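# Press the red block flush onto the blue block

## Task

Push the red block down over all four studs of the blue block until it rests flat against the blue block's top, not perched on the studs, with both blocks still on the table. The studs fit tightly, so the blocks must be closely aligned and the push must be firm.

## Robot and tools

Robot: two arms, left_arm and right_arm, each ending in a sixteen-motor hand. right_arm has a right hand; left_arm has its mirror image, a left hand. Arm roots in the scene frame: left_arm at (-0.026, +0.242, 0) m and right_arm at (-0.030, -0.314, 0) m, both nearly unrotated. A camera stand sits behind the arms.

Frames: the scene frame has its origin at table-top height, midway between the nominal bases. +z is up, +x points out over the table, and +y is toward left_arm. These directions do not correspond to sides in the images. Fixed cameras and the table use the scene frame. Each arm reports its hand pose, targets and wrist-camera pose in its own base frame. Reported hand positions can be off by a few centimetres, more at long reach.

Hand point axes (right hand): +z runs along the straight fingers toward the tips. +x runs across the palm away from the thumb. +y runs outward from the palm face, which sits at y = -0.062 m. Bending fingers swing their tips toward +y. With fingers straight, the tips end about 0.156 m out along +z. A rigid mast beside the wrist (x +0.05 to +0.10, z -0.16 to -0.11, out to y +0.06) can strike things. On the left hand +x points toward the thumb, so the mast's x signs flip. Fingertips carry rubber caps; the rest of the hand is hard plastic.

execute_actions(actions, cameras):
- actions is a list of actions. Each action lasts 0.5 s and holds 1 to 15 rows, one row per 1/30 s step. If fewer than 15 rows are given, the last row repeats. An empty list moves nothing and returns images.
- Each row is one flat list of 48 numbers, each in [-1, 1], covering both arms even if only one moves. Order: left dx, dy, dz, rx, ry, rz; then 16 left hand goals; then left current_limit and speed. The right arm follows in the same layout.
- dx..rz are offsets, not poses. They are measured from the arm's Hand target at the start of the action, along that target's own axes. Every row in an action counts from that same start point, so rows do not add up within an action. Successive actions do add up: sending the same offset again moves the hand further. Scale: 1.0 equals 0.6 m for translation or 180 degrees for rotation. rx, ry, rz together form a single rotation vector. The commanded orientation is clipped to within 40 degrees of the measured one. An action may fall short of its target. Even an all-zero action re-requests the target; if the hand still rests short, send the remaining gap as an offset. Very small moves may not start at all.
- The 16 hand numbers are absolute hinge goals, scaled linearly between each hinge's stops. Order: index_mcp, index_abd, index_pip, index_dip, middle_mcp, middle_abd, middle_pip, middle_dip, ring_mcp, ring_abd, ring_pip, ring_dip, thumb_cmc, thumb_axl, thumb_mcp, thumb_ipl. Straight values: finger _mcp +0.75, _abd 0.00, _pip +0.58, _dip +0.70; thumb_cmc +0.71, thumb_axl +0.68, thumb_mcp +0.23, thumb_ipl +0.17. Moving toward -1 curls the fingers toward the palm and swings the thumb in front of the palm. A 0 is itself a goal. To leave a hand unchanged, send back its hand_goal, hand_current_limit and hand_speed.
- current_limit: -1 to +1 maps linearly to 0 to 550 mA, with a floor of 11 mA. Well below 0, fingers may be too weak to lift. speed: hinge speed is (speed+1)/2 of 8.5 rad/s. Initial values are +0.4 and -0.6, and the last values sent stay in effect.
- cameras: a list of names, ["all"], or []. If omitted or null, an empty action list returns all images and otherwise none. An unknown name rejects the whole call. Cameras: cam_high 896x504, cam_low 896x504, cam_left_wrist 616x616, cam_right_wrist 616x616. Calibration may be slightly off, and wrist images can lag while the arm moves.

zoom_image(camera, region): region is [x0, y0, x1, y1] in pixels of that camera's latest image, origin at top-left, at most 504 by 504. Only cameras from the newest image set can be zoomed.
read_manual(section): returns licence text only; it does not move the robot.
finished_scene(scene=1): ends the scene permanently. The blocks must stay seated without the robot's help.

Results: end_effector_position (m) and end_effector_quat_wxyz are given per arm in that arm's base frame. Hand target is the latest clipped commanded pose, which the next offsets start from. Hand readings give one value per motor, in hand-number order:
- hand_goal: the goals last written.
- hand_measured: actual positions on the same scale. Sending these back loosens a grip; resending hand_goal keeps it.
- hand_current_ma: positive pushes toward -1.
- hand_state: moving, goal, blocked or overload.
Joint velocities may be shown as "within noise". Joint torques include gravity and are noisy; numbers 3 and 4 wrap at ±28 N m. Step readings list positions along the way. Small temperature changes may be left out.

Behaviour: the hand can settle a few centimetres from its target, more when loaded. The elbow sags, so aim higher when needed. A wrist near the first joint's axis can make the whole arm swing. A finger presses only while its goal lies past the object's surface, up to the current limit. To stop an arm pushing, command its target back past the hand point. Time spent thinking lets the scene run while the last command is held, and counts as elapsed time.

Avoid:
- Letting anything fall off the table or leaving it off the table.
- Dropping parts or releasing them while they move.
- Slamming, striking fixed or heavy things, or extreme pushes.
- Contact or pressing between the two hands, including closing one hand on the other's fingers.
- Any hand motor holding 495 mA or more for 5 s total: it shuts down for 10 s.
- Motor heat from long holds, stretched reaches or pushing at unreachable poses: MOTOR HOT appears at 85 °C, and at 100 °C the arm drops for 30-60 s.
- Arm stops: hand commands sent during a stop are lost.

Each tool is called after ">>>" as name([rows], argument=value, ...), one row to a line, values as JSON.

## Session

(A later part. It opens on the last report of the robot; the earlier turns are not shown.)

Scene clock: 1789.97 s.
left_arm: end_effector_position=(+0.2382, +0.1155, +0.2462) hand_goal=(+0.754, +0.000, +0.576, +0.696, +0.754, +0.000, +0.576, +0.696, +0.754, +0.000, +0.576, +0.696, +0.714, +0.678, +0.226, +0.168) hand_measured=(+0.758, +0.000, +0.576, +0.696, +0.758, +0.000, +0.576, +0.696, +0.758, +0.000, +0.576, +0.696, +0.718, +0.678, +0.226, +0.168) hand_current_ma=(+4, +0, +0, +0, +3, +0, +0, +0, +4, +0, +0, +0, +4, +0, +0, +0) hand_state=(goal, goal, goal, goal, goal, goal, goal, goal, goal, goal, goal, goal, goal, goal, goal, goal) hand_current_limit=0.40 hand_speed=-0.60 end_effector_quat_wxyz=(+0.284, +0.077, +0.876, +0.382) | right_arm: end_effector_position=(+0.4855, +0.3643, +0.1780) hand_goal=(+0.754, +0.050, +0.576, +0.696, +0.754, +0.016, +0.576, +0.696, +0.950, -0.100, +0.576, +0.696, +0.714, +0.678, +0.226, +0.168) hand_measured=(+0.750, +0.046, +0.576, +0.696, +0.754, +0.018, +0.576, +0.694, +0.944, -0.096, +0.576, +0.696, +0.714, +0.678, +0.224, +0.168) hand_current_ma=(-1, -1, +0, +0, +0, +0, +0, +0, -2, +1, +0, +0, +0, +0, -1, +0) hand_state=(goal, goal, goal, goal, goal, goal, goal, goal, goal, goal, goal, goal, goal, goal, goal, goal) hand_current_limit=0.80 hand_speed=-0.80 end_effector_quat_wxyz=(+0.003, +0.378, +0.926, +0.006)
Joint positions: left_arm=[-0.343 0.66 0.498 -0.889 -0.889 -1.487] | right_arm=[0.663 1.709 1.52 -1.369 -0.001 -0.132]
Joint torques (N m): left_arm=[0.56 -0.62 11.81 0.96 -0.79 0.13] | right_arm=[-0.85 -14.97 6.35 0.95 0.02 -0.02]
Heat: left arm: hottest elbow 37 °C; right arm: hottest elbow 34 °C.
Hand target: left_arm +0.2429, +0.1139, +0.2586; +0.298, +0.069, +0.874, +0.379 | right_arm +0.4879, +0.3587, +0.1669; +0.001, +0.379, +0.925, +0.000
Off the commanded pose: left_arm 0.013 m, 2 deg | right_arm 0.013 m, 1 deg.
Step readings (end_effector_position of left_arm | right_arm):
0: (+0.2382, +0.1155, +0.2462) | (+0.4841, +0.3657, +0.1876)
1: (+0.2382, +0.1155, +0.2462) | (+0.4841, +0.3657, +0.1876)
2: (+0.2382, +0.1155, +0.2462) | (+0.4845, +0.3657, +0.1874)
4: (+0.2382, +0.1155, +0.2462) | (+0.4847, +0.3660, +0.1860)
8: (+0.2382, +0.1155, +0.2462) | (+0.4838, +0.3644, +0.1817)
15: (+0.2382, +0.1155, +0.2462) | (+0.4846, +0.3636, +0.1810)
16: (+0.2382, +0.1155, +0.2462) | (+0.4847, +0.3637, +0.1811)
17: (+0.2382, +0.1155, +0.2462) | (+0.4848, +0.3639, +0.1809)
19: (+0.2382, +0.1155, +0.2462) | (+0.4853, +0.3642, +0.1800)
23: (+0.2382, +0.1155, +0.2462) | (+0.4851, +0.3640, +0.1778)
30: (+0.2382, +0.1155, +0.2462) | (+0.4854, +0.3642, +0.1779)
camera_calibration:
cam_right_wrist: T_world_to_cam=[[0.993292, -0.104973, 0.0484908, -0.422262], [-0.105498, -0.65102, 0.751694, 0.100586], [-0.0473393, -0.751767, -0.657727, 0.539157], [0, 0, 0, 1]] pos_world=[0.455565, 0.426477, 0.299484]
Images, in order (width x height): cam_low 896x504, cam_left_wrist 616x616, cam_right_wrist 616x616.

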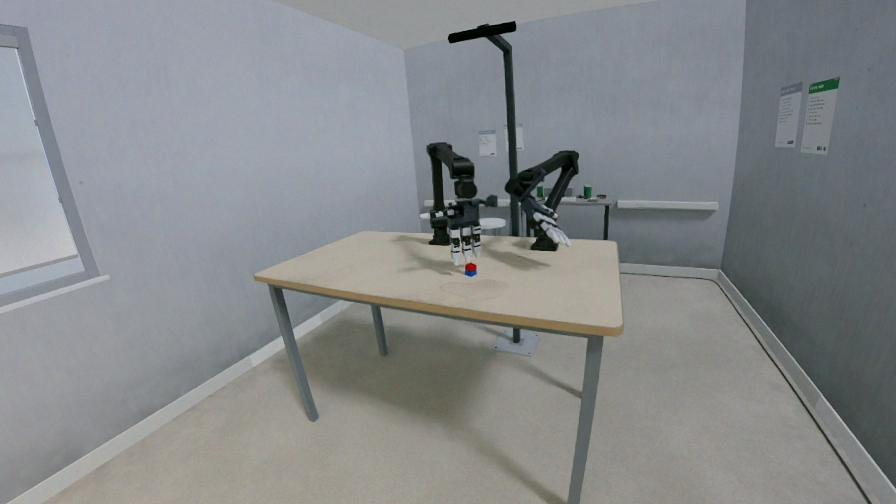

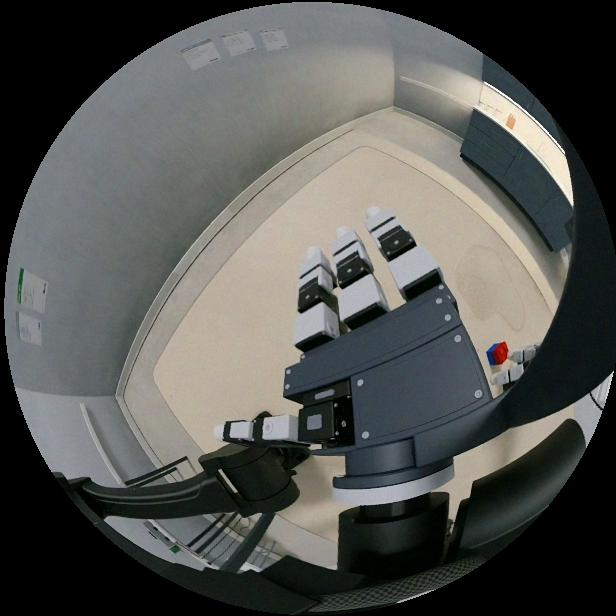

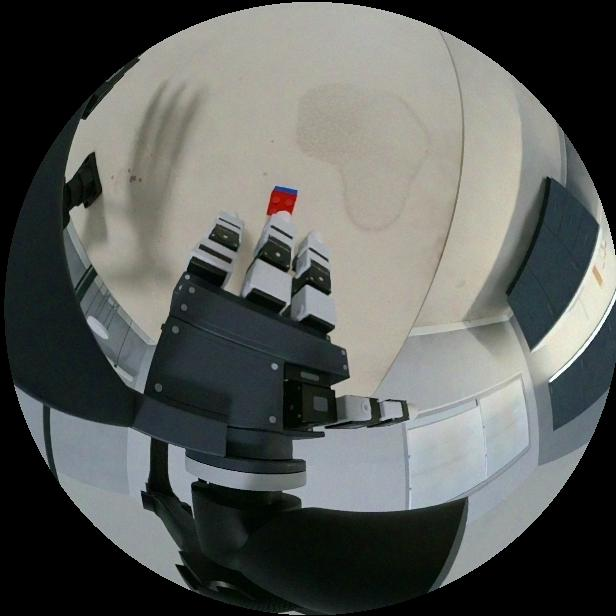

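>>> execute_actions([
  [[0,0,0,0,0,0,0.754,0,0.576,0.696,0.754,0,0.576,0.696,0.754,0,0.576,0.696,0.714,0.678,0.226,0.168,0.4,-0.6,0,0,0.01,0.004,0,0,0.754,0.05,0.576,0.696,0.754,0.015,0.576,0.696,0.95,-0.1,0.576,0.696,0.714,0.678,0.226,0.168,1,-0.8],[0,0,0,0,0,0,0.754,0,0.576,0.696,0.754,0,0.576,0.696,0.754,0,0.576,0.696,0.714,0.678,0.226,0.168,0.4,-0.6,0,0,0.02,0.008,0,0,0.754,0.05,0.576,0.696,0.754,0.015,0.576,0.696,0.95,-0.1,0.576,0.696,0.714,0.678,0.226,0.168,1,-0.8],[0,0,0,0,0,0,0.754,0,0.576,0.696,0.754,0,0.576,0.696,0.754,0,0.576,0.696,0.714,0.678,0.226,0.168,0.4,-0.6,0,0,0.03,0.012,0,0,0.754,0.05,0.576,0.696,0.754,0.015,0.576,0.696,0.95,-0.1,0.576,0.696,0.714,0.678,0.226,0.168,1,-0.8]],
])

>>> execute_actions([
  [[0,0,0,0,0,0,0.754,0,0.576,0.696,0.754,0,0.576,0.696,0.754,0,0.576,0.696,0.714,0.678,0.226,0.168,0.4,-0.6,0,0,0.01,0.004,0,0,0.754,0.05,0.576,0.696,0.754,0.015,0.576,0.696,0.95,-0.1,0.576,0.696,0.714,0.678,0.226,0.168,1,-0.8],[0,0,0,0,0,0,0.754,0,0.576,0.696,0.754,0,0.576,0.696,0.754,0,0.576,0.696,0.714,0.678,0.226,0.168,0.4,-0.6,0,0,0.02,0.008,0,0,0.754,0.05,0.576,0.696,0.754,0.015,0.576,0.696,0.95,-0.1,0.576,0.696,0.714,0.678,0.226,0.168,1,-0.8],[0,0,0,0,0,0,0.754,0,0.576,0.696,0.754,0,0.576,0.696,0.754,0,0.576,0.696,0.714,0.678,0.226,0.168,0.4,-0.6,0,0,0.03,0.012,0,0,0.754,0.05,0.576,0.696,0.754,0.015,0.576,0.696,0.95,-0.1,0.576,0.696,0.714,0.678,0.226,0.168,1,-0.8]],
], cameras=["cam_low","cam_left_wrist","cam_right_wrist"])

>>> zoom_image(camera="cam_low", region=[460, 257, 482, 279])

>>> zoom_image(camera="cam_left_wrist", region=[482, 336, 512, 366])

>>> zoom_image(camera="cam_right_wrist", region=[250, 180, 310, 240])

Scene clock: 1803.43 s.
left_arm: end_effector_position=(+0.2382, +0.1155, +0.2462) hand_goal=(+0.754, +0.000, +0.576, +0.696, +0.754, +0.000, +0.576, +0.696, +0.754, +0.000, +0.576, +0.696, +0.714, +0.678, +0.226, +0.168) hand_measured=(+0.758, +0.000, +0.576, +0.696, +0.758, +0.000, +0.576, +0.696, +0.758, +0.000, +0.576, +0.696, +0.718, +0.678, +0.226, +0.168) hand_current_ma=(+4, +0, +0, +0, +3, +0, +0, +0, +4, +0, +0, +0, +4, +0, +0, +0) hand_state=(goal, goal, goal, goal, goal, goal, goal, goal, goal, goal, goal, goal, goal, goal, goal, goal) hand_current_limit=0.40 hand_speed=-0.60 end_effector_quat_wxyz=(+0.284, +0.077, +0.876, +0.382) | right_arm: end_effector_position=(+0.4857, +0.3640, +0.1780) hand_goal=(+0.754, +0.050, +0.576, +0.696, +0.754, +0.016, +0.576, +0.696, +0.950, -0.100, +0.576, +0.696, +0.714, +0.678, +0.226, +0.168) hand_measured=(+0.750, +0.046, +0.576, +0.696, +0.754, +0.014, +0.576, +0.694, +0.944, -0.096, +0.576, +0.696, +0.714, +0.678, +0.224, +0.168) hand_current_ma=(-1, -1, +0, +0, +0, +0, +0, +0, -2, +1, +0, +0, +0, +0, -1, +0) hand_state=(goal, goal, goal, goal, goal, goal, goal, goal, goal, goal, goal, goal, goal, goal, goal, goal) hand_current_limit=1.00 hand_speed=-0.80 end_effector_quat_wxyz=(+0.004, +0.378, +0.926, +0.005)
Joint positions: left_arm=[-0.343 0.66 0.498 -0.889 -0.889 -1.487] | right_arm=[0.663 1.709 1.52 -1.369 0.001 -0.132]
Joint torques (N m): left_arm=[1.08 -0.62 11.81 1.01 -0.78 0.07] | right_arm=[-0.67 -12.75 6.43 0.58 0.13 0]
Heat: left arm: hottest elbow 37 °C; right arm: hottest elbow 33 °C.
Hand target: left_arm +0.2429, +0.1139, +0.2586; +0.298, +0.069, +0.874, +0.379 | right_arm +0.4880, +0.3587, +0.1490; -0.006, +0.379, +0.925, -0.017
Off the commanded pose: left_arm 0.013 m, 2 deg | right_arm 0.030 m, 3 deg.
Step readings (end_effector_position of left_arm | right_arm):
0: (+0.2382, +0.1155, +0.2462) | (+0.4855, +0.3643, +0.1780)
1: (+0.2382, +0.1155, +0.2462) | (+0.4855, +0.3643, +0.1780)
2: (+0.2382, +0.1155, +0.2462) | (+0.4855, +0.3643, +0.1780)
4: (+0.2382, +0.1155, +0.2462) | (+0.4855, +0.3642, +0.1780)
8: (+0.2382, +0.1155, +0.2462) | (+0.4857, +0.3641, +0.1780)
15: (+0.2382, +0.1155, +0.2462) | (+0.4857, +0.3640, +0.1780)

Scene clock: 1804.13 s.
left_arm: end_effector_position=(+0.2382, +0.1155, +0.2462) hand_goal=(+0.754, +0.000, +0.576, +0.696, +0.754, +0.000, +0.576, +0.696, +0.754, +0.000, +0.576, +0.696, +0.714, +0.678, +0.226, +0.168) hand_measured=(+0.758, +0.000, +0.576, +0.696, +0.758, +0.000, +0.576, +0.696, +0.758, +0.000, +0.576, +0.696, +0.718, +0.678, +0.226, +0.168) hand_current_ma=(+4, +0, +0, +0, +3, +0, +0, +0, +4, +0, +0, +0, +4, +0, +0, +0) hand_state=(goal, goal, goal, goal, goal, goal, goal, goal, goal, goal, goal, goal, goal, goal, goal, goal) hand_current_limit=0.40 hand_speed=-0.60 end_effector_quat_wxyz=(+0.284, +0.077, +0.876, +0.382) | right_arm: end_effector_position=(+0.4863, +0.3635, +0.1765) hand_goal=(+0.754, +0.050, +0.576, +0.696, +0.754, +0.016, +0.576, +0.696, +0.950, -0.100, +0.576, +0.696, +0.714, +0.678, +0.226, +0.168) hand_measured=(+0.750, +0.046, +0.576, +0.696, +0.752, +0.014, +0.576, +0.694, +0.944, -0.096, +0.576, +0.696, +0.714, +0.678, +0.224, +0.168) hand_current_ma=(-1, -1, +0, +0, +0, -1, +0, +0, -2, +1, +0, +0, +0, +0, -1, +0) hand_state=(goal, goal, goal, goal, goal, goal, goal, goal, goal, goal, goal, goal, goal, goal, goal, goal) hand_current_limit=1.00 hand_speed=-0.80 end_effector_quat_wxyz=(+0.005, +0.378, +0.926, +0.003)
Joint positions: left_arm=[-0.343 0.66 0.498 -0.889 -0.889 -1.487] | right_arm=[0.663 1.712 1.52 -1.369 0.006 -0.132]
Joint torques (N m): left_arm=[0.91 -0.73 11.85 0.96 -0.78 0.08] | right_arm=[-0.56 -10.87 6.39 0.21 0.15 0.01]
Heat: left arm: hottest elbow 37 °C; right arm: hottest elbow 33 °C.
Hand target: left_arm +0.2429, +0.1139, +0.2586; +0.298, +0.069, +0.874, +0.379 | right_arm +0.4875, +0.3582, +0.1309; -0.014, +0.379, +0.925, -0.035
Off the commanded pose: left_arm 0.013 m, 2 deg | right_arm 0.046 m, 5 deg.
Step readings (end_effector_position of left_arm | right_arm):
0: (+0.2382, +0.1155, +0.2462) | (+0.4857, +0.3640, +0.1780)
1: (+0.2382, +0.1155, +0.2462) | (+0.4857, +0.3640, +0.1780)
2: (+0.2382, +0.1155, +0.2462) | (+0.4858, +0.3640, +0.1778)
4: (+0.2382, +0.1155, +0.2462) | (+0.4860, +0.3638, +0.1771)
8: (+0.2382, +0.1155, +0.2462) | (+0.4862, +0.3636, +0.1767)
15: (+0.2382, +0.1155, +0.2462) | (+0.4863, +0.3635, +0.1765)
camera_calibration:
cam_right_wrist: T_world_to_cam=[[0.99319, -0.104703, 0.0511047, -0.423601], [-0.106987, -0.645924, 0.755868, 0.0994377], [-0.0461321, -0.756187, -0.652727, 0.537719], [0, 0, 0, 1]] pos_world=[0.45616, 0.426493, 0.29747]
Images, in order (width x height): cam_low 896x504, cam_left_wrist 616x616, cam_right_wrist 616x616.

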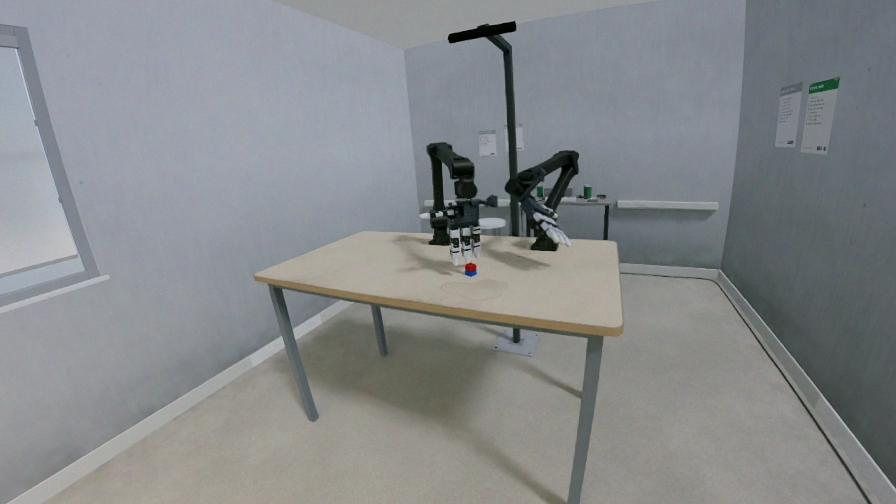

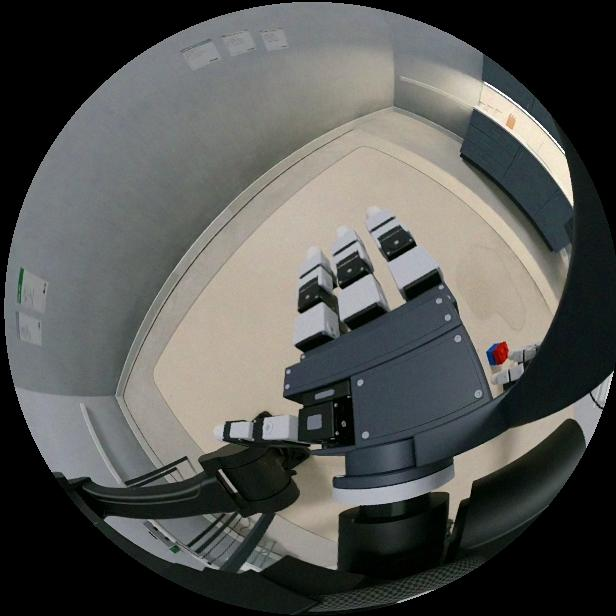

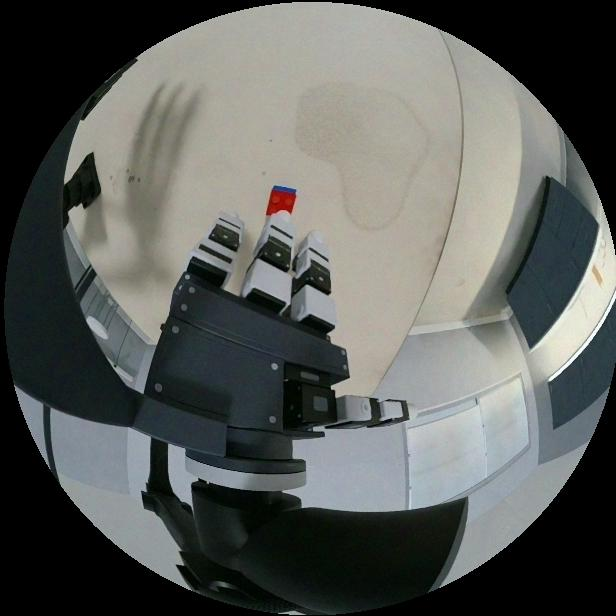

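Scaled by 22.909 from the camera's 896x504 image, which has a finer 1280x720 frame.

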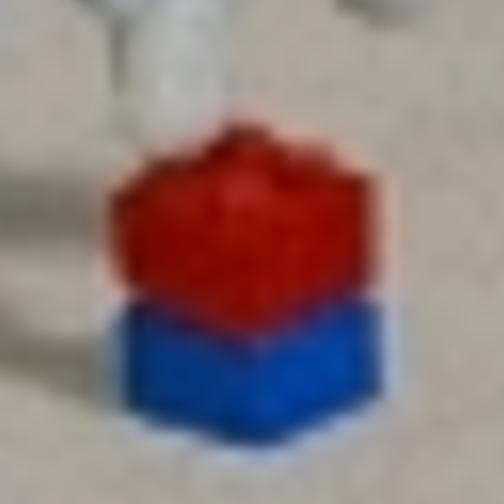

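Scaled by 16.800 from the camera's 616x616 image, which has a finer 880x880 frame.

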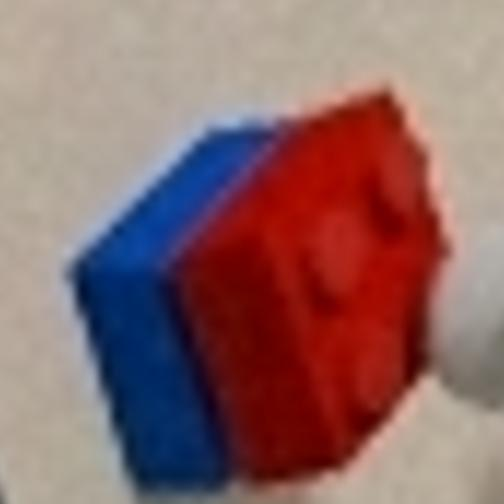

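Scaled by 8.400 from the camera's 616x616 image, which has a finer 880x880 frame.

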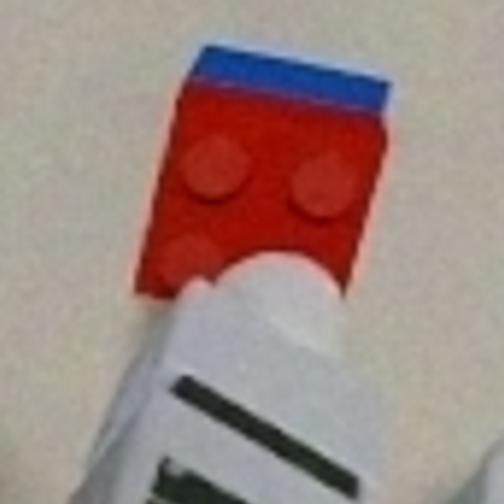

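>>> zoom_image(camera="cam_right_wrist", region=[264, 182, 300, 218])

>>> zoom_image(camera="cam_low", region=[464, 260, 480, 276])

Scaled by 14.000 from the camera's 616x616 image, which has a finer 880x880 frame.

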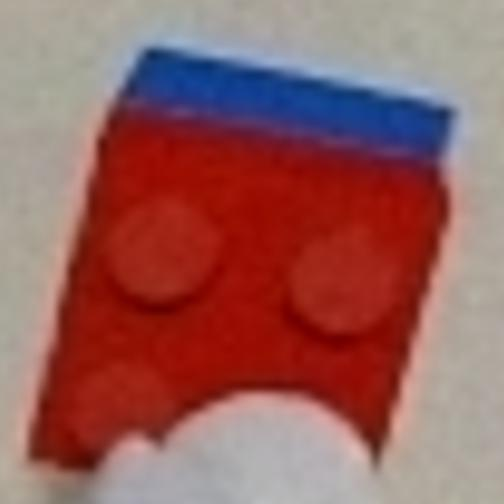

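Scaled by 31.500 from the camera's 896x504 image, which has a finer 1280x720 frame.

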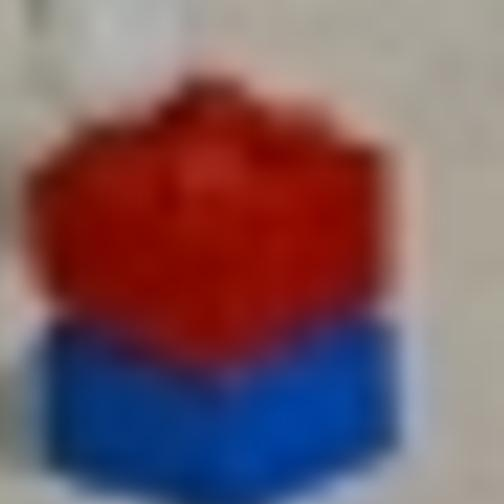

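>>> execute_actions([
  [[0,0,0,0,0,0,0.754,0,0.576,0.696,0.754,0,0.576,0.696,0.754,0,0.576,0.696,0.714,0.678,0.226,0.168,0.4,-0.6,0,0,-0.03,-0.009,0,0,0.754,0.05,0.576,0.696,0.754,0.015,0.576,0.696,0.95,-0.1,0.576,0.696,0.714,0.678,0.226,0.168,1,-0.8],[0,0,0,0,0,0,0.754,0,0.576,0.696,0.754,0,0.576,0.696,0.754,0,0.576,0.696,0.714,0.678,0.226,0.168,0.4,-0.6,0,0,-0.058,-0.02,0,0,0.754,0.05,0.576,0.696,0.754,0.015,0.576,0.696,0.95,-0.1,0.576,0.696,0.714,0.678,0.226,0.168,1,-0.8]],
  [[0,0,0,0,0,0,0.754,0,0.576,0.696,0.754,0,0.576,0.696,0.754,0,0.576,0.696,0.714,0.678,0.226,0.168,0.4,-0.6,0,0,-0.03,-0.01,0,0,0.754,0.05,0.576,0.696,0.754,0.015,0.576,0.696,0.95,-0.1,0.576,0.696,0.714,0.678,0.226,0.168,1,-0.8],[0,0,0,0,0,0,0.754,0,0.576,0.696,0.754,0,0.576,0.696,0.754,0,0.576,0.696,0.714,0.678,0.226,0.168,0.4,-0.6,0,0,-0.06,-0.021,0,0,0.754,0.05,0.576,0.696,0.754,0,0.576,0.696,0.95,-0.1,0.576,0.696,0.714,0.678,0.226,0.168,0.4,-0.8]],
  [[0,0,0,0,0,0,0.754,0,0.576,0.696,0.754,0,0.576,0.696,0.754,0,0.576,0.696,0.714,0.678,0.226,0.168,0.4,-0.6,0.031,0.005,-0.03,0,0,0,0.754,0.05,0.576,0.696,0.754,0,0.576,0.696,0.95,-0.1,0.576,0.696,0.714,0.678,0.226,0.168,0.4,-0.8]],
], cameras=["cam_low","cam_left_wrist","cam_right_wrist"])

>>> zoom_image(camera="cam_low", region=[460, 257, 482, 279])

>>> zoom_image(camera="cam_left_wrist", region=[482, 336, 512, 366])

>>> zoom_image(camera="cam_right_wrist", region=[260, 170, 320, 230])

Scene clock: 1931.10 s.
left_arm: end_effector_position=(+0.2382, +0.1155, +0.2462) hand_goal=(+0.754, +0.000, +0.576, +0.696, +0.754, +0.000, +0.576, +0.696, +0.754, +0.000, +0.576, +0.696, +0.714, +0.678, +0.226, +0.168) hand_measured=(+0.758, +0.000, +0.576, +0.696, +0.758, +0.000, +0.576, +0.696, +0.758, +0.000, +0.576, +0.696, +0.718, +0.678, +0.226, +0.168) hand_current_ma=(+4, +0, +0, +0, +3, +0, +0, +0, +4, +0, +0, +0, +4, +0, +0, +0) hand_state=(goal, goal, goal, goal, goal, goal, goal, goal, goal, goal, goal, goal, goal, goal, goal, goal) hand_current_limit=0.40 hand_speed=-0.60 end_effector_quat_wxyz=(+0.284, +0.077, +0.876, +0.382) | right_arm: end_effector_position=(+0.4728, +0.3640, +0.1898) hand_goal=(+0.754, +0.050, +0.576, +0.696, +0.754, +0.000, +0.576, +0.696, +0.950, -0.100, +0.576, +0.696, +0.714, +0.678, +0.226, +0.168) hand_measured=(+0.750, +0.046, +0.576, +0.696, +0.752, +0.004, +0.576, +0.694, +0.944, -0.096, +0.576, +0.696, +0.714, +0.678, +0.224, +0.168) hand_current_ma=(-1, -1, +0, +0, -1, +1, +0, +0, -2, +1, +0, +0, +0, +0, -1, +0) hand_state=(goal, goal, goal, goal, goal, goal, goal, goal, goal, goal, goal, goal, goal, goal, goal, goal) hand_current_limit=0.40 hand_speed=-0.80 end_effector_quat_wxyz=(-0.001, +0.380, +0.925, +0.002)
Joint positions: left_arm=[-0.343 0.66 0.498 -0.889 -0.889 -1.487] | right_arm=[0.677 1.683 1.52 -1.405 -0.003 -0.115]
Joint torques (N m): left_arm=[0.97 -0.79 11.86 1.09 -0.78 0.04] | right_arm=[0.79 -16.5 10.76 -0.03 -0.12 0.14]
Heat: left arm: hottest elbow 37 °C; right arm: hottest elbow 31 °C.
Hand target: left_arm +0.2429, +0.1139, +0.2586; +0.298, +0.069, +0.874, +0.379 | right_arm +0.4777, +0.3749, +0.2199; +0.011, +0.379, +0.925, +0.025
Off the commanded pose: left_arm 0.013 m, 2 deg | right_arm 0.032 m, 3 deg.
Step readings (end_effector_position of left_arm | right_arm):
0: (+0.2382, +0.1155, +0.2462) | (+0.4863, +0.3635, +0.1765)
1: (+0.2382, +0.1155, +0.2462) | (+0.4863, +0.3635, +0.1765)
2: (+0.2382, +0.1155, +0.2462) | (+0.4863, +0.3635, +0.1765)
4: (+0.2382, +0.1155, +0.2462) | (+0.4863, +0.3635, +0.1765)
8: (+0.2382, +0.1155, +0.2462) | (+0.4862, +0.3636, +0.1767)
15: (+0.2382, +0.1155, +0.2462) | (+0.4862, +0.3635, +0.1769)
16: (+0.2382, +0.1155, +0.2462) | (+0.4862, +0.3635, +0.1769)
17: (+0.2382, +0.1155, +0.2462) | (+0.4861, +0.3636, +0.1774)
19: (+0.2382, +0.1155, +0.2462) | (+0.4857, +0.3639, +0.1789)
23: (+0.2382, +0.1155, +0.2462) | (+0.4852, +0.3643, +0.1808)
30: (+0.2382, +0.1155, +0.2462) | (+0.4847, +0.3638, +0.1878)
31: (+0.2382, +0.1155, +0.2462) | (+0.4847, +0.3638, +0.1884)
32: (+0.2382, +0.1155, +0.2462) | (+0.4844, +0.3636, +0.1888)
34: (+0.2382, +0.1155, +0.2462) | (+0.4824, +0.3624, +0.1886)
38: (+0.2382, +0.1155, +0.2462) | (+0.4772, +0.3617, +0.1887)
45: (+0.2382, +0.1155, +0.2462) | (+0.4728, +0.3642, +0.1899)
camera_calibration:
cam_right_wrist: T_world_to_cam=[[0.993376, -0.107819, 0.039748, -0.407523], [-0.100531, -0.647852, 0.755104, 0.0859564], [-0.0556641, -0.754097, -0.654399, 0.550242], [0, 0, 0, 1]] pos_world=[0.444094, 0.426685, 0.31137]
Images, in order (width x height): cam_low 896x504, cam_left_wrist 616x616, cam_right_wrist 616x616.

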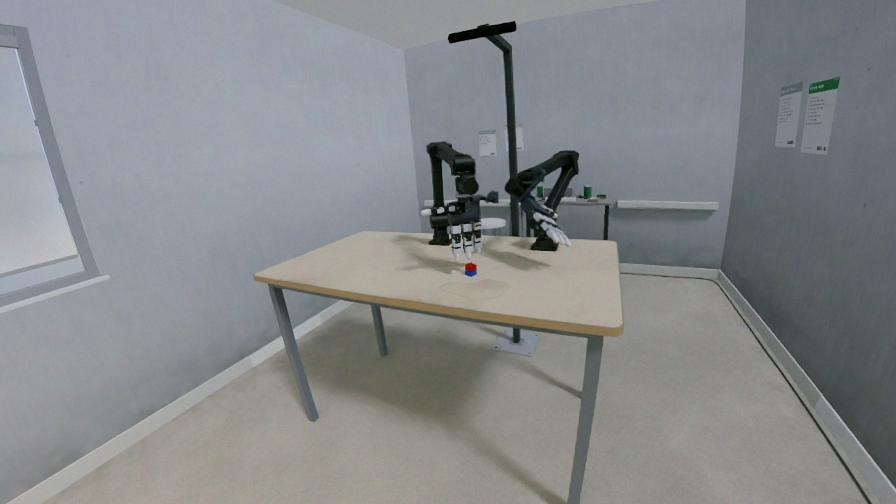

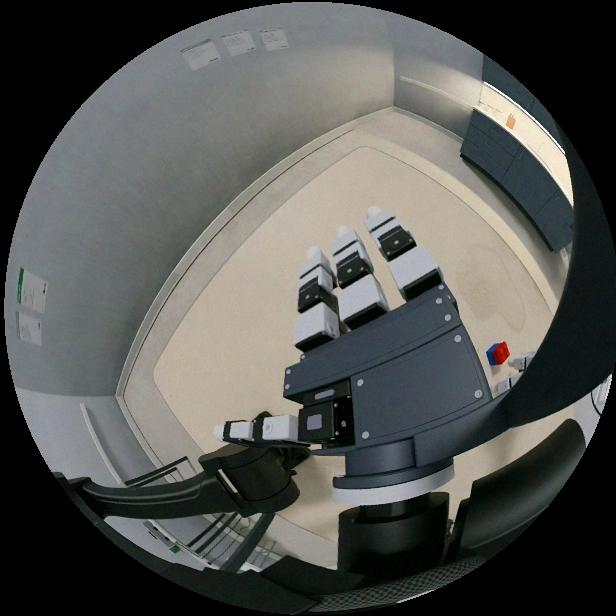

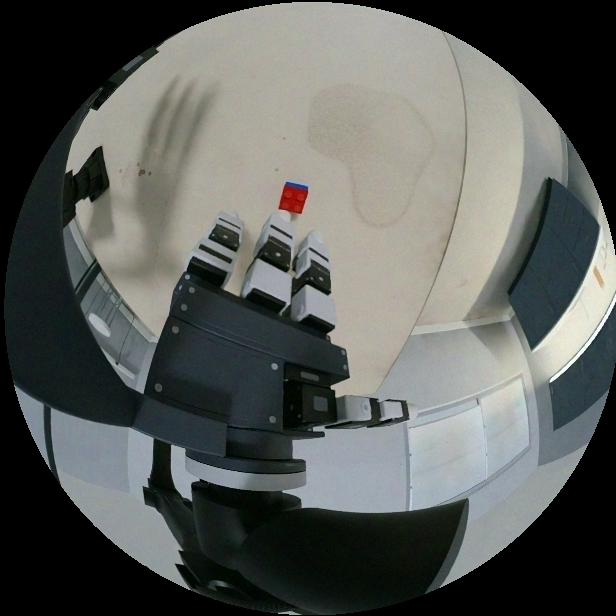

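Scaled by 22.909 from the camera's 896x504 image, which has a finer 1280x720 frame.

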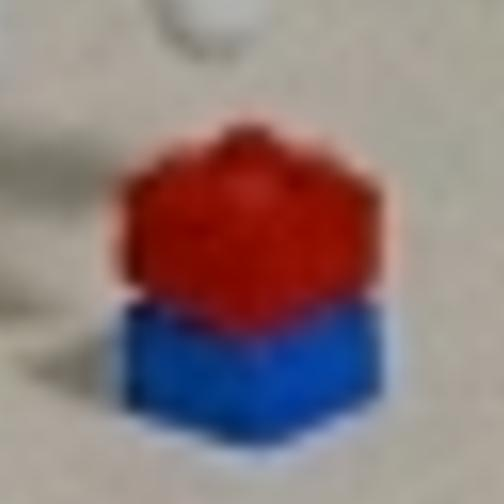

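Scaled by 16.800 from the camera's 616x616 image, which has a finer 880x880 frame.

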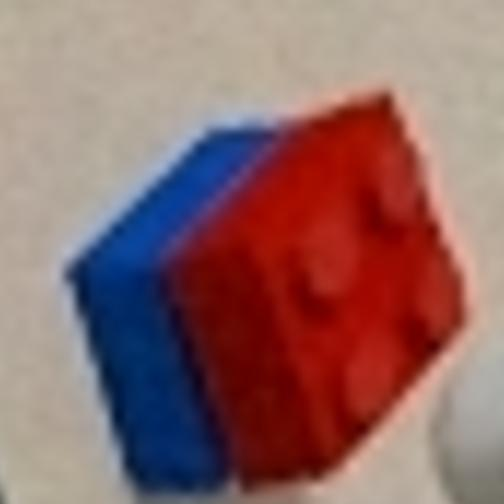

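Scaled by 8.400 from the camera's 616x616 image, which has a finer 880x880 frame.

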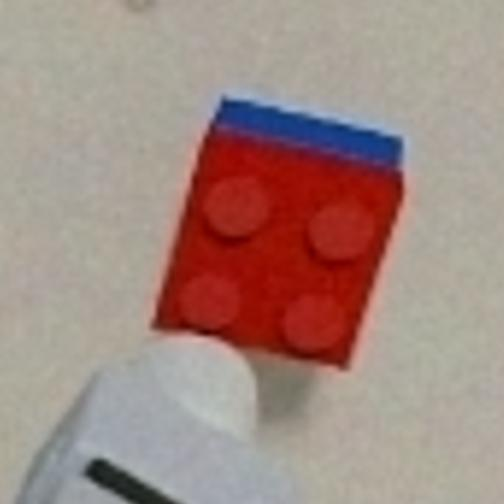

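>>> zoom_image(camera="cam_right_wrist", region=[277, 180, 311, 214])

>>> zoom_image(camera="cam_high", region=[414, 240, 434, 264])

Scaled by 14.824 from the camera's 616x616 image, which has a finer 880x880 frame.

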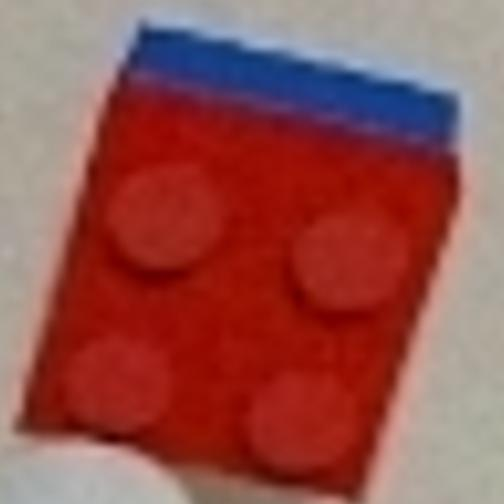

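This scene's latest camera images include none from cam_high. They are from: cam_low, cam_left_wrist, cam_right_wrist. cam_high's image comes with the result of a call that names it in "cameras".

>>> execute_actions([
  [[0,0,0,0,0,0,0.754,0,0.576,0.696,0.754,0,0.576,0.696,0.754,0,0.576,0.696,0.714,0.678,0.226,0.168,0.4,-0.6,0,0.002,0.02,0.0172,0,0,0.754,0.05,0.576,0.696,0.754,0.03,0.576,0.696,0.95,-0.1,0.576,0.696,0.714,0.678,0.226,0.168,0.8,-0.8]],
  [[0,0,0,0,0,0,0.754,0,0.576,0.696,0.754,0,0.576,0.696,0.754,0,0.576,0.696,0.714,0.678,0.226,0.168,0.4,-0.6,0,0,0.042,0,0,0,0.754,0.05,0.576,0.696,0.754,0.03,0.576,0.696,0.95,-0.1,0.576,0.696,0.714,0.678,0.226,0.168,0.8,-0.8]],
], cameras=["cam_low","cam_left_wrist","cam_right_wrist"])

>>> zoom_image(camera="cam_right_wrist", region=[250, 180, 310, 240])

Scene clock: 2099.17 s.
left_arm: end_effector_position=(+0.2382, +0.1155, +0.2462) hand_goal=(+0.754, +0.000, +0.576, +0.696, +0.754, +0.000, +0.576, +0.696, +0.754, +0.000, +0.576, +0.696, +0.714, +0.678, +0.226, +0.168) hand_measured=(+0.758, +0.000, +0.576, +0.696, +0.758, +0.000, +0.576, +0.696, +0.758, +0.000, +0.576, +0.696, +0.718, +0.678, +0.226, +0.168) hand_current_ma=(+4, +0, +0, +0, +3, +0, +0, +0, +4, +0, +0, +0, +4, +0, +0, +0) hand_state=(goal, goal, goal, goal, goal, goal, goal, goal, goal, goal, goal, goal, goal, goal, goal, goal) hand_current_limit=0.40 hand_speed=-0.60 end_effector_quat_wxyz=(+0.284, +0.077, +0.876, +0.382) | right_arm: end_effector_position=(+0.4775, +0.3691, +0.1922) hand_goal=(+0.754, +0.050, +0.576, +0.696, +0.754, +0.030, +0.576, +0.696, +0.950, -0.100, +0.576, +0.696, +0.714, +0.678, +0.226, +0.168) hand_measured=(+0.750, +0.046, +0.576, +0.696, +0.752, +0.026, +0.576, +0.694, +0.944, -0.096, +0.576, +0.696, +0.714, +0.678, +0.224, +0.168) hand_current_ma=(-1, -1, +0, +0, -1, -1, +0, +0, -2, +1, +0, +0, +0, +0, -1, +0) hand_state=(goal, goal, goal, goal, goal, goal, goal, goal, goal, goal, goal, goal, goal, goal, goal, goal) hand_current_limit=0.80 hand_speed=-0.80 end_effector_quat_wxyz=(+0.001, +0.380, +0.925, +0.003)
Joint positions: left_arm=[-0.343 0.66 0.498 -0.889 -0.889 -1.487] | right_arm=[0.68 1.698 1.545 -1.411 -0.002 -0.112]
Joint torques (N m): left_arm=[1.03 -0.5 11.82 0.96 -0.79 0.06] | right_arm=[0.73 -13.86 7.83 0.88 0.06 0.14]
Motor temperatures (°C): left_arm=[22 21 37 22 24 21] | right_arm=[24 26 38 22 23 22]
Heat: left arm: hottest elbow 37 °C; right arm: hottest elbow 38 °C.
Hand target: left_arm +0.2429, +0.1139, +0.2586; +0.298, +0.069, +0.874, +0.379 | right_arm +0.4790, +0.3762, +0.1827; +0.001, +0.379, +0.925, +0.000
Off the commanded pose: left_arm 0.013 m, 2 deg | right_arm 0.012 m, 0 deg.
Step readings (end_effector_position of left_arm | right_arm):
0: (+0.2382, +0.1155, +0.2462) | (+0.4728, +0.3639, +0.1898)
1: (+0.2382, +0.1155, +0.2462) | (+0.4727, +0.3638, +0.1898)
2: (+0.2382, +0.1155, +0.2462) | (+0.4719, +0.3635, +0.1896)
4: (+0.2382, +0.1155, +0.2462) | (+0.4695, +0.3621, +0.1896)
8: (+0.2382, +0.1155, +0.2462) | (+0.4685, +0.3618, +0.1937)
15: (+0.2382, +0.1155, +0.2462) | (+0.4692, +0.3625, +0.1975)
16: (+0.2382, +0.1155, +0.2462) | (+0.4692, +0.3625, +0.1972)
17: (+0.2382, +0.1155, +0.2462) | (+0.4693, +0.3625, +0.1970)
19: (+0.2382, +0.1155, +0.2462) | (+0.4710, +0.3639, +0.1969)
23: (+0.2382, +0.1155, +0.2462) | (+0.4756, +0.3676, +0.1950)
30: (+0.2382, +0.1155, +0.2462) | (+0.4774, +0.3690, +0.1922)
camera_calibration:
cam_right_wrist: T_world_to_cam=[[0.993169, -0.108266, 0.0435075, -0.412333], [-0.103719, -0.648365, 0.754232, 0.0898207], [-0.0534487, -0.753593, -0.655165, 0.554792], [0, 0, 0, 1]] pos_world=[0.448485, 0.431683, 0.313674]
Images, in order (width x height): cam_low 896x504, cam_left_wrist 616x616, cam_right_wrist 616x616.

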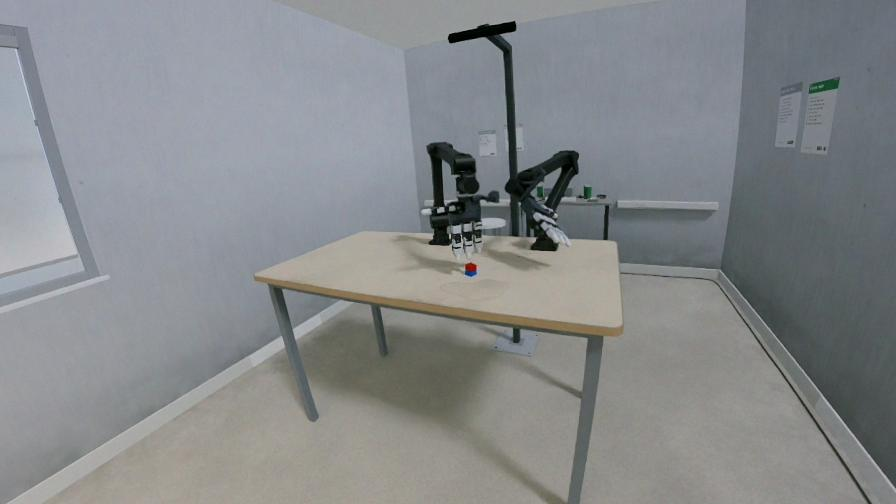

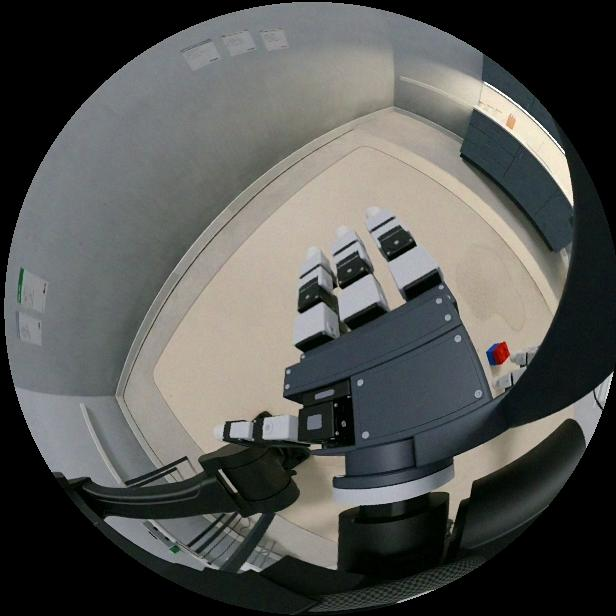

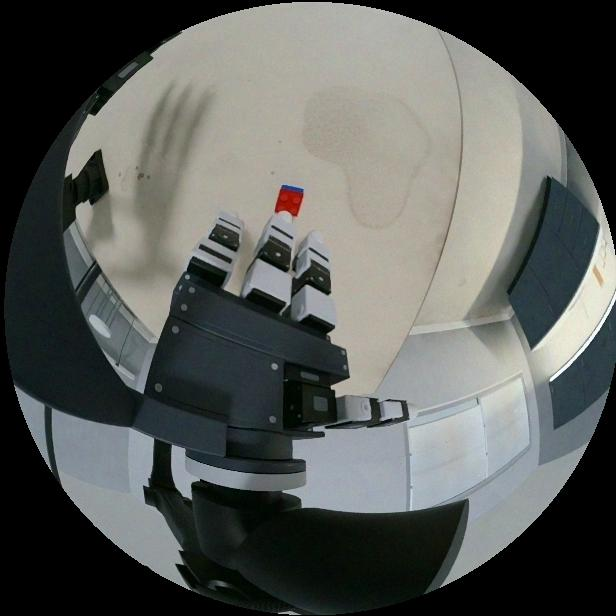

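Scaled by 8.400 from the camera's 616x616 image, which has a finer 880x880 frame.

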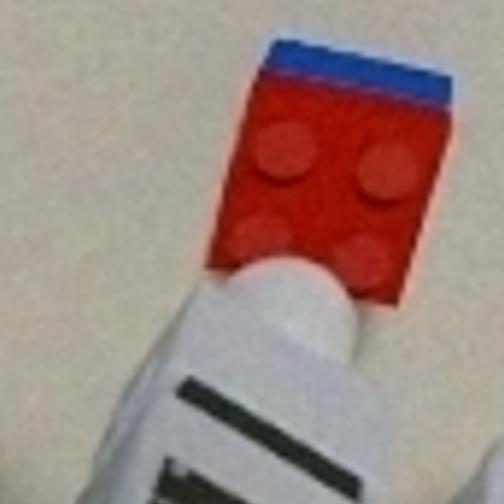

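>>> execute_actions([
  [[0,0,0,0,0,0,0.754,0,0.576,0.696,0.754,0,0.576,0.696,0.754,0,0.576,0.696,0.714,0.678,0.226,0.168,0.4,-0.6,0,0,0.014,0,0,0,0.754,0.05,0.576,0.696,0.754,0.03,0.576,0.696,0.95,-0.1,0.576,0.696,0.714,0.678,0.226,0.168,0.8,-0.8]],
], cameras=["cam_low","cam_left_wrist","cam_right_wrist"])

>>> zoom_image(camera="cam_right_wrist", region=[250, 180, 310, 240])

Scene clock: 2106.50 s.
left_arm: end_effector_position=(+0.2382, +0.1155, +0.2462) hand_goal=(+0.754, +0.000, +0.576, +0.696, +0.754, +0.000, +0.576, +0.696, +0.754, +0.000, +0.576, +0.696, +0.714, +0.678, +0.226, +0.168) hand_measured=(+0.758, +0.000, +0.576, +0.696, +0.758, +0.000, +0.576, +0.696, +0.758, +0.000, +0.576, +0.696, +0.718, +0.678, +0.226, +0.168) hand_current_ma=(+4, +0, +0, +0, +3, +0, +0, +0, +4, +0, +0, +0, +4, +0, +0, +0) hand_state=(goal, goal, goal, goal, goal, goal, goal, goal, goal, goal, goal, goal, goal, goal, goal, goal) hand_current_limit=0.40 hand_speed=-0.60 end_effector_quat_wxyz=(+0.284, +0.077, +0.876, +0.382) | right_arm: end_effector_position=(+0.4815, +0.3723, +0.1934) hand_goal=(+0.754, +0.050, +0.576, +0.696, +0.754, +0.030, +0.576, +0.696, +0.950, -0.100, +0.576, +0.696, +0.714, +0.678, +0.226, +0.168) hand_measured=(+0.750, +0.046, +0.576, +0.696, +0.752, +0.026, +0.576, +0.694, +0.944, -0.096, +0.576, +0.696, +0.714, +0.678, +0.224, +0.168) hand_current_ma=(-1, -1, +0, +0, -1, -1, +0, +0, -2, +1, +0, +0, +0, +0, -1, +0) hand_state=(goal, goal, goal, goal, goal, goal, goal, goal, goal, goal, goal, goal, goal, goal, goal, goal) hand_current_limit=0.80 hand_speed=-0.80 end_effector_quat_wxyz=(+0.006, +0.380, +0.925, +0.012)
Joint positions: left_arm=[-0.343 0.66 0.498 -0.889 -0.889 -1.487] | right_arm=[0.68 1.699 1.545 -1.391 -0.002 -0.112]
Joint torques (N m): left_arm=[1.14 -0.38 11.75 1.05 -0.78 0.05] | right_arm=[0.79 -13.74 6.6 0.95 0.06 0.13]
Heat: left arm: hottest elbow 37 °C; right arm: hottest elbow 37 °C.
Hand target: left_arm +0.2429, +0.1139, +0.2586; +0.298, +0.069, +0.874, +0.379 | right_arm +0.4790, +0.3762, +0.1741; +0.001, +0.379, +0.925, +0.000
Off the commanded pose: left_arm 0.013 m, 2 deg | right_arm 0.020 m, 1 deg.
Step readings (end_effector_position of left_arm | right_arm):
0: (+0.2382, +0.1155, +0.2462) | (+0.4775, +0.3691, +0.1922)
1: (+0.2382, +0.1155, +0.2462) | (+0.4776, +0.3691, +0.1922)
2: (+0.2382, +0.1155, +0.2462) | (+0.4779, +0.3694, +0.1924)
4: (+0.2382, +0.1155, +0.2462) | (+0.4791, +0.3704, +0.1930)
8: (+0.2382, +0.1155, +0.2462) | (+0.4809, +0.3718, +0.1936)
15: (+0.2382, +0.1155, +0.2462) | (+0.4814, +0.3722, +0.1936)
camera_calibration:
cam_right_wrist: T_world_to_cam=[[0.992405, -0.10891, 0.0571897, -0.418046], [-0.115066, -0.657488, 0.744627, 0.10213], [-0.043496, -0.745552, -0.665026, 0.552387], [0, 0, 0, 1]] pos_world=[0.450649, 0.433453, 0.315211]
Images, in order (width x height): cam_low 896x504, cam_left_wrist 616x616, cam_right_wrist 616x616.

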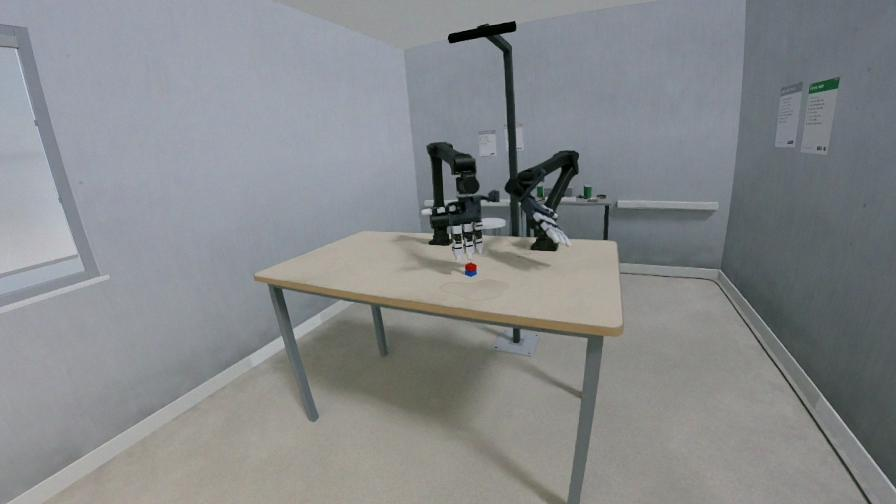

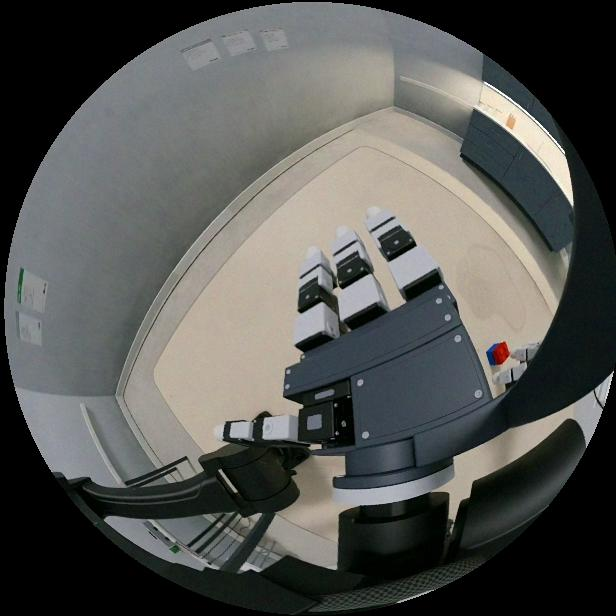

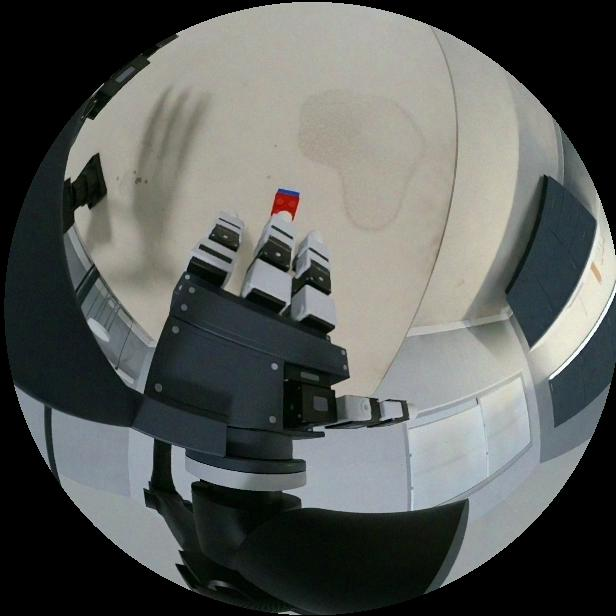

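Scaled by 8.400 from the camera's 616x616 image, which has a finer 880x880 frame.

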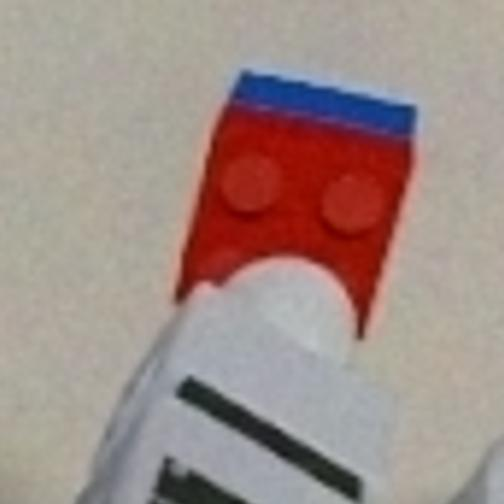

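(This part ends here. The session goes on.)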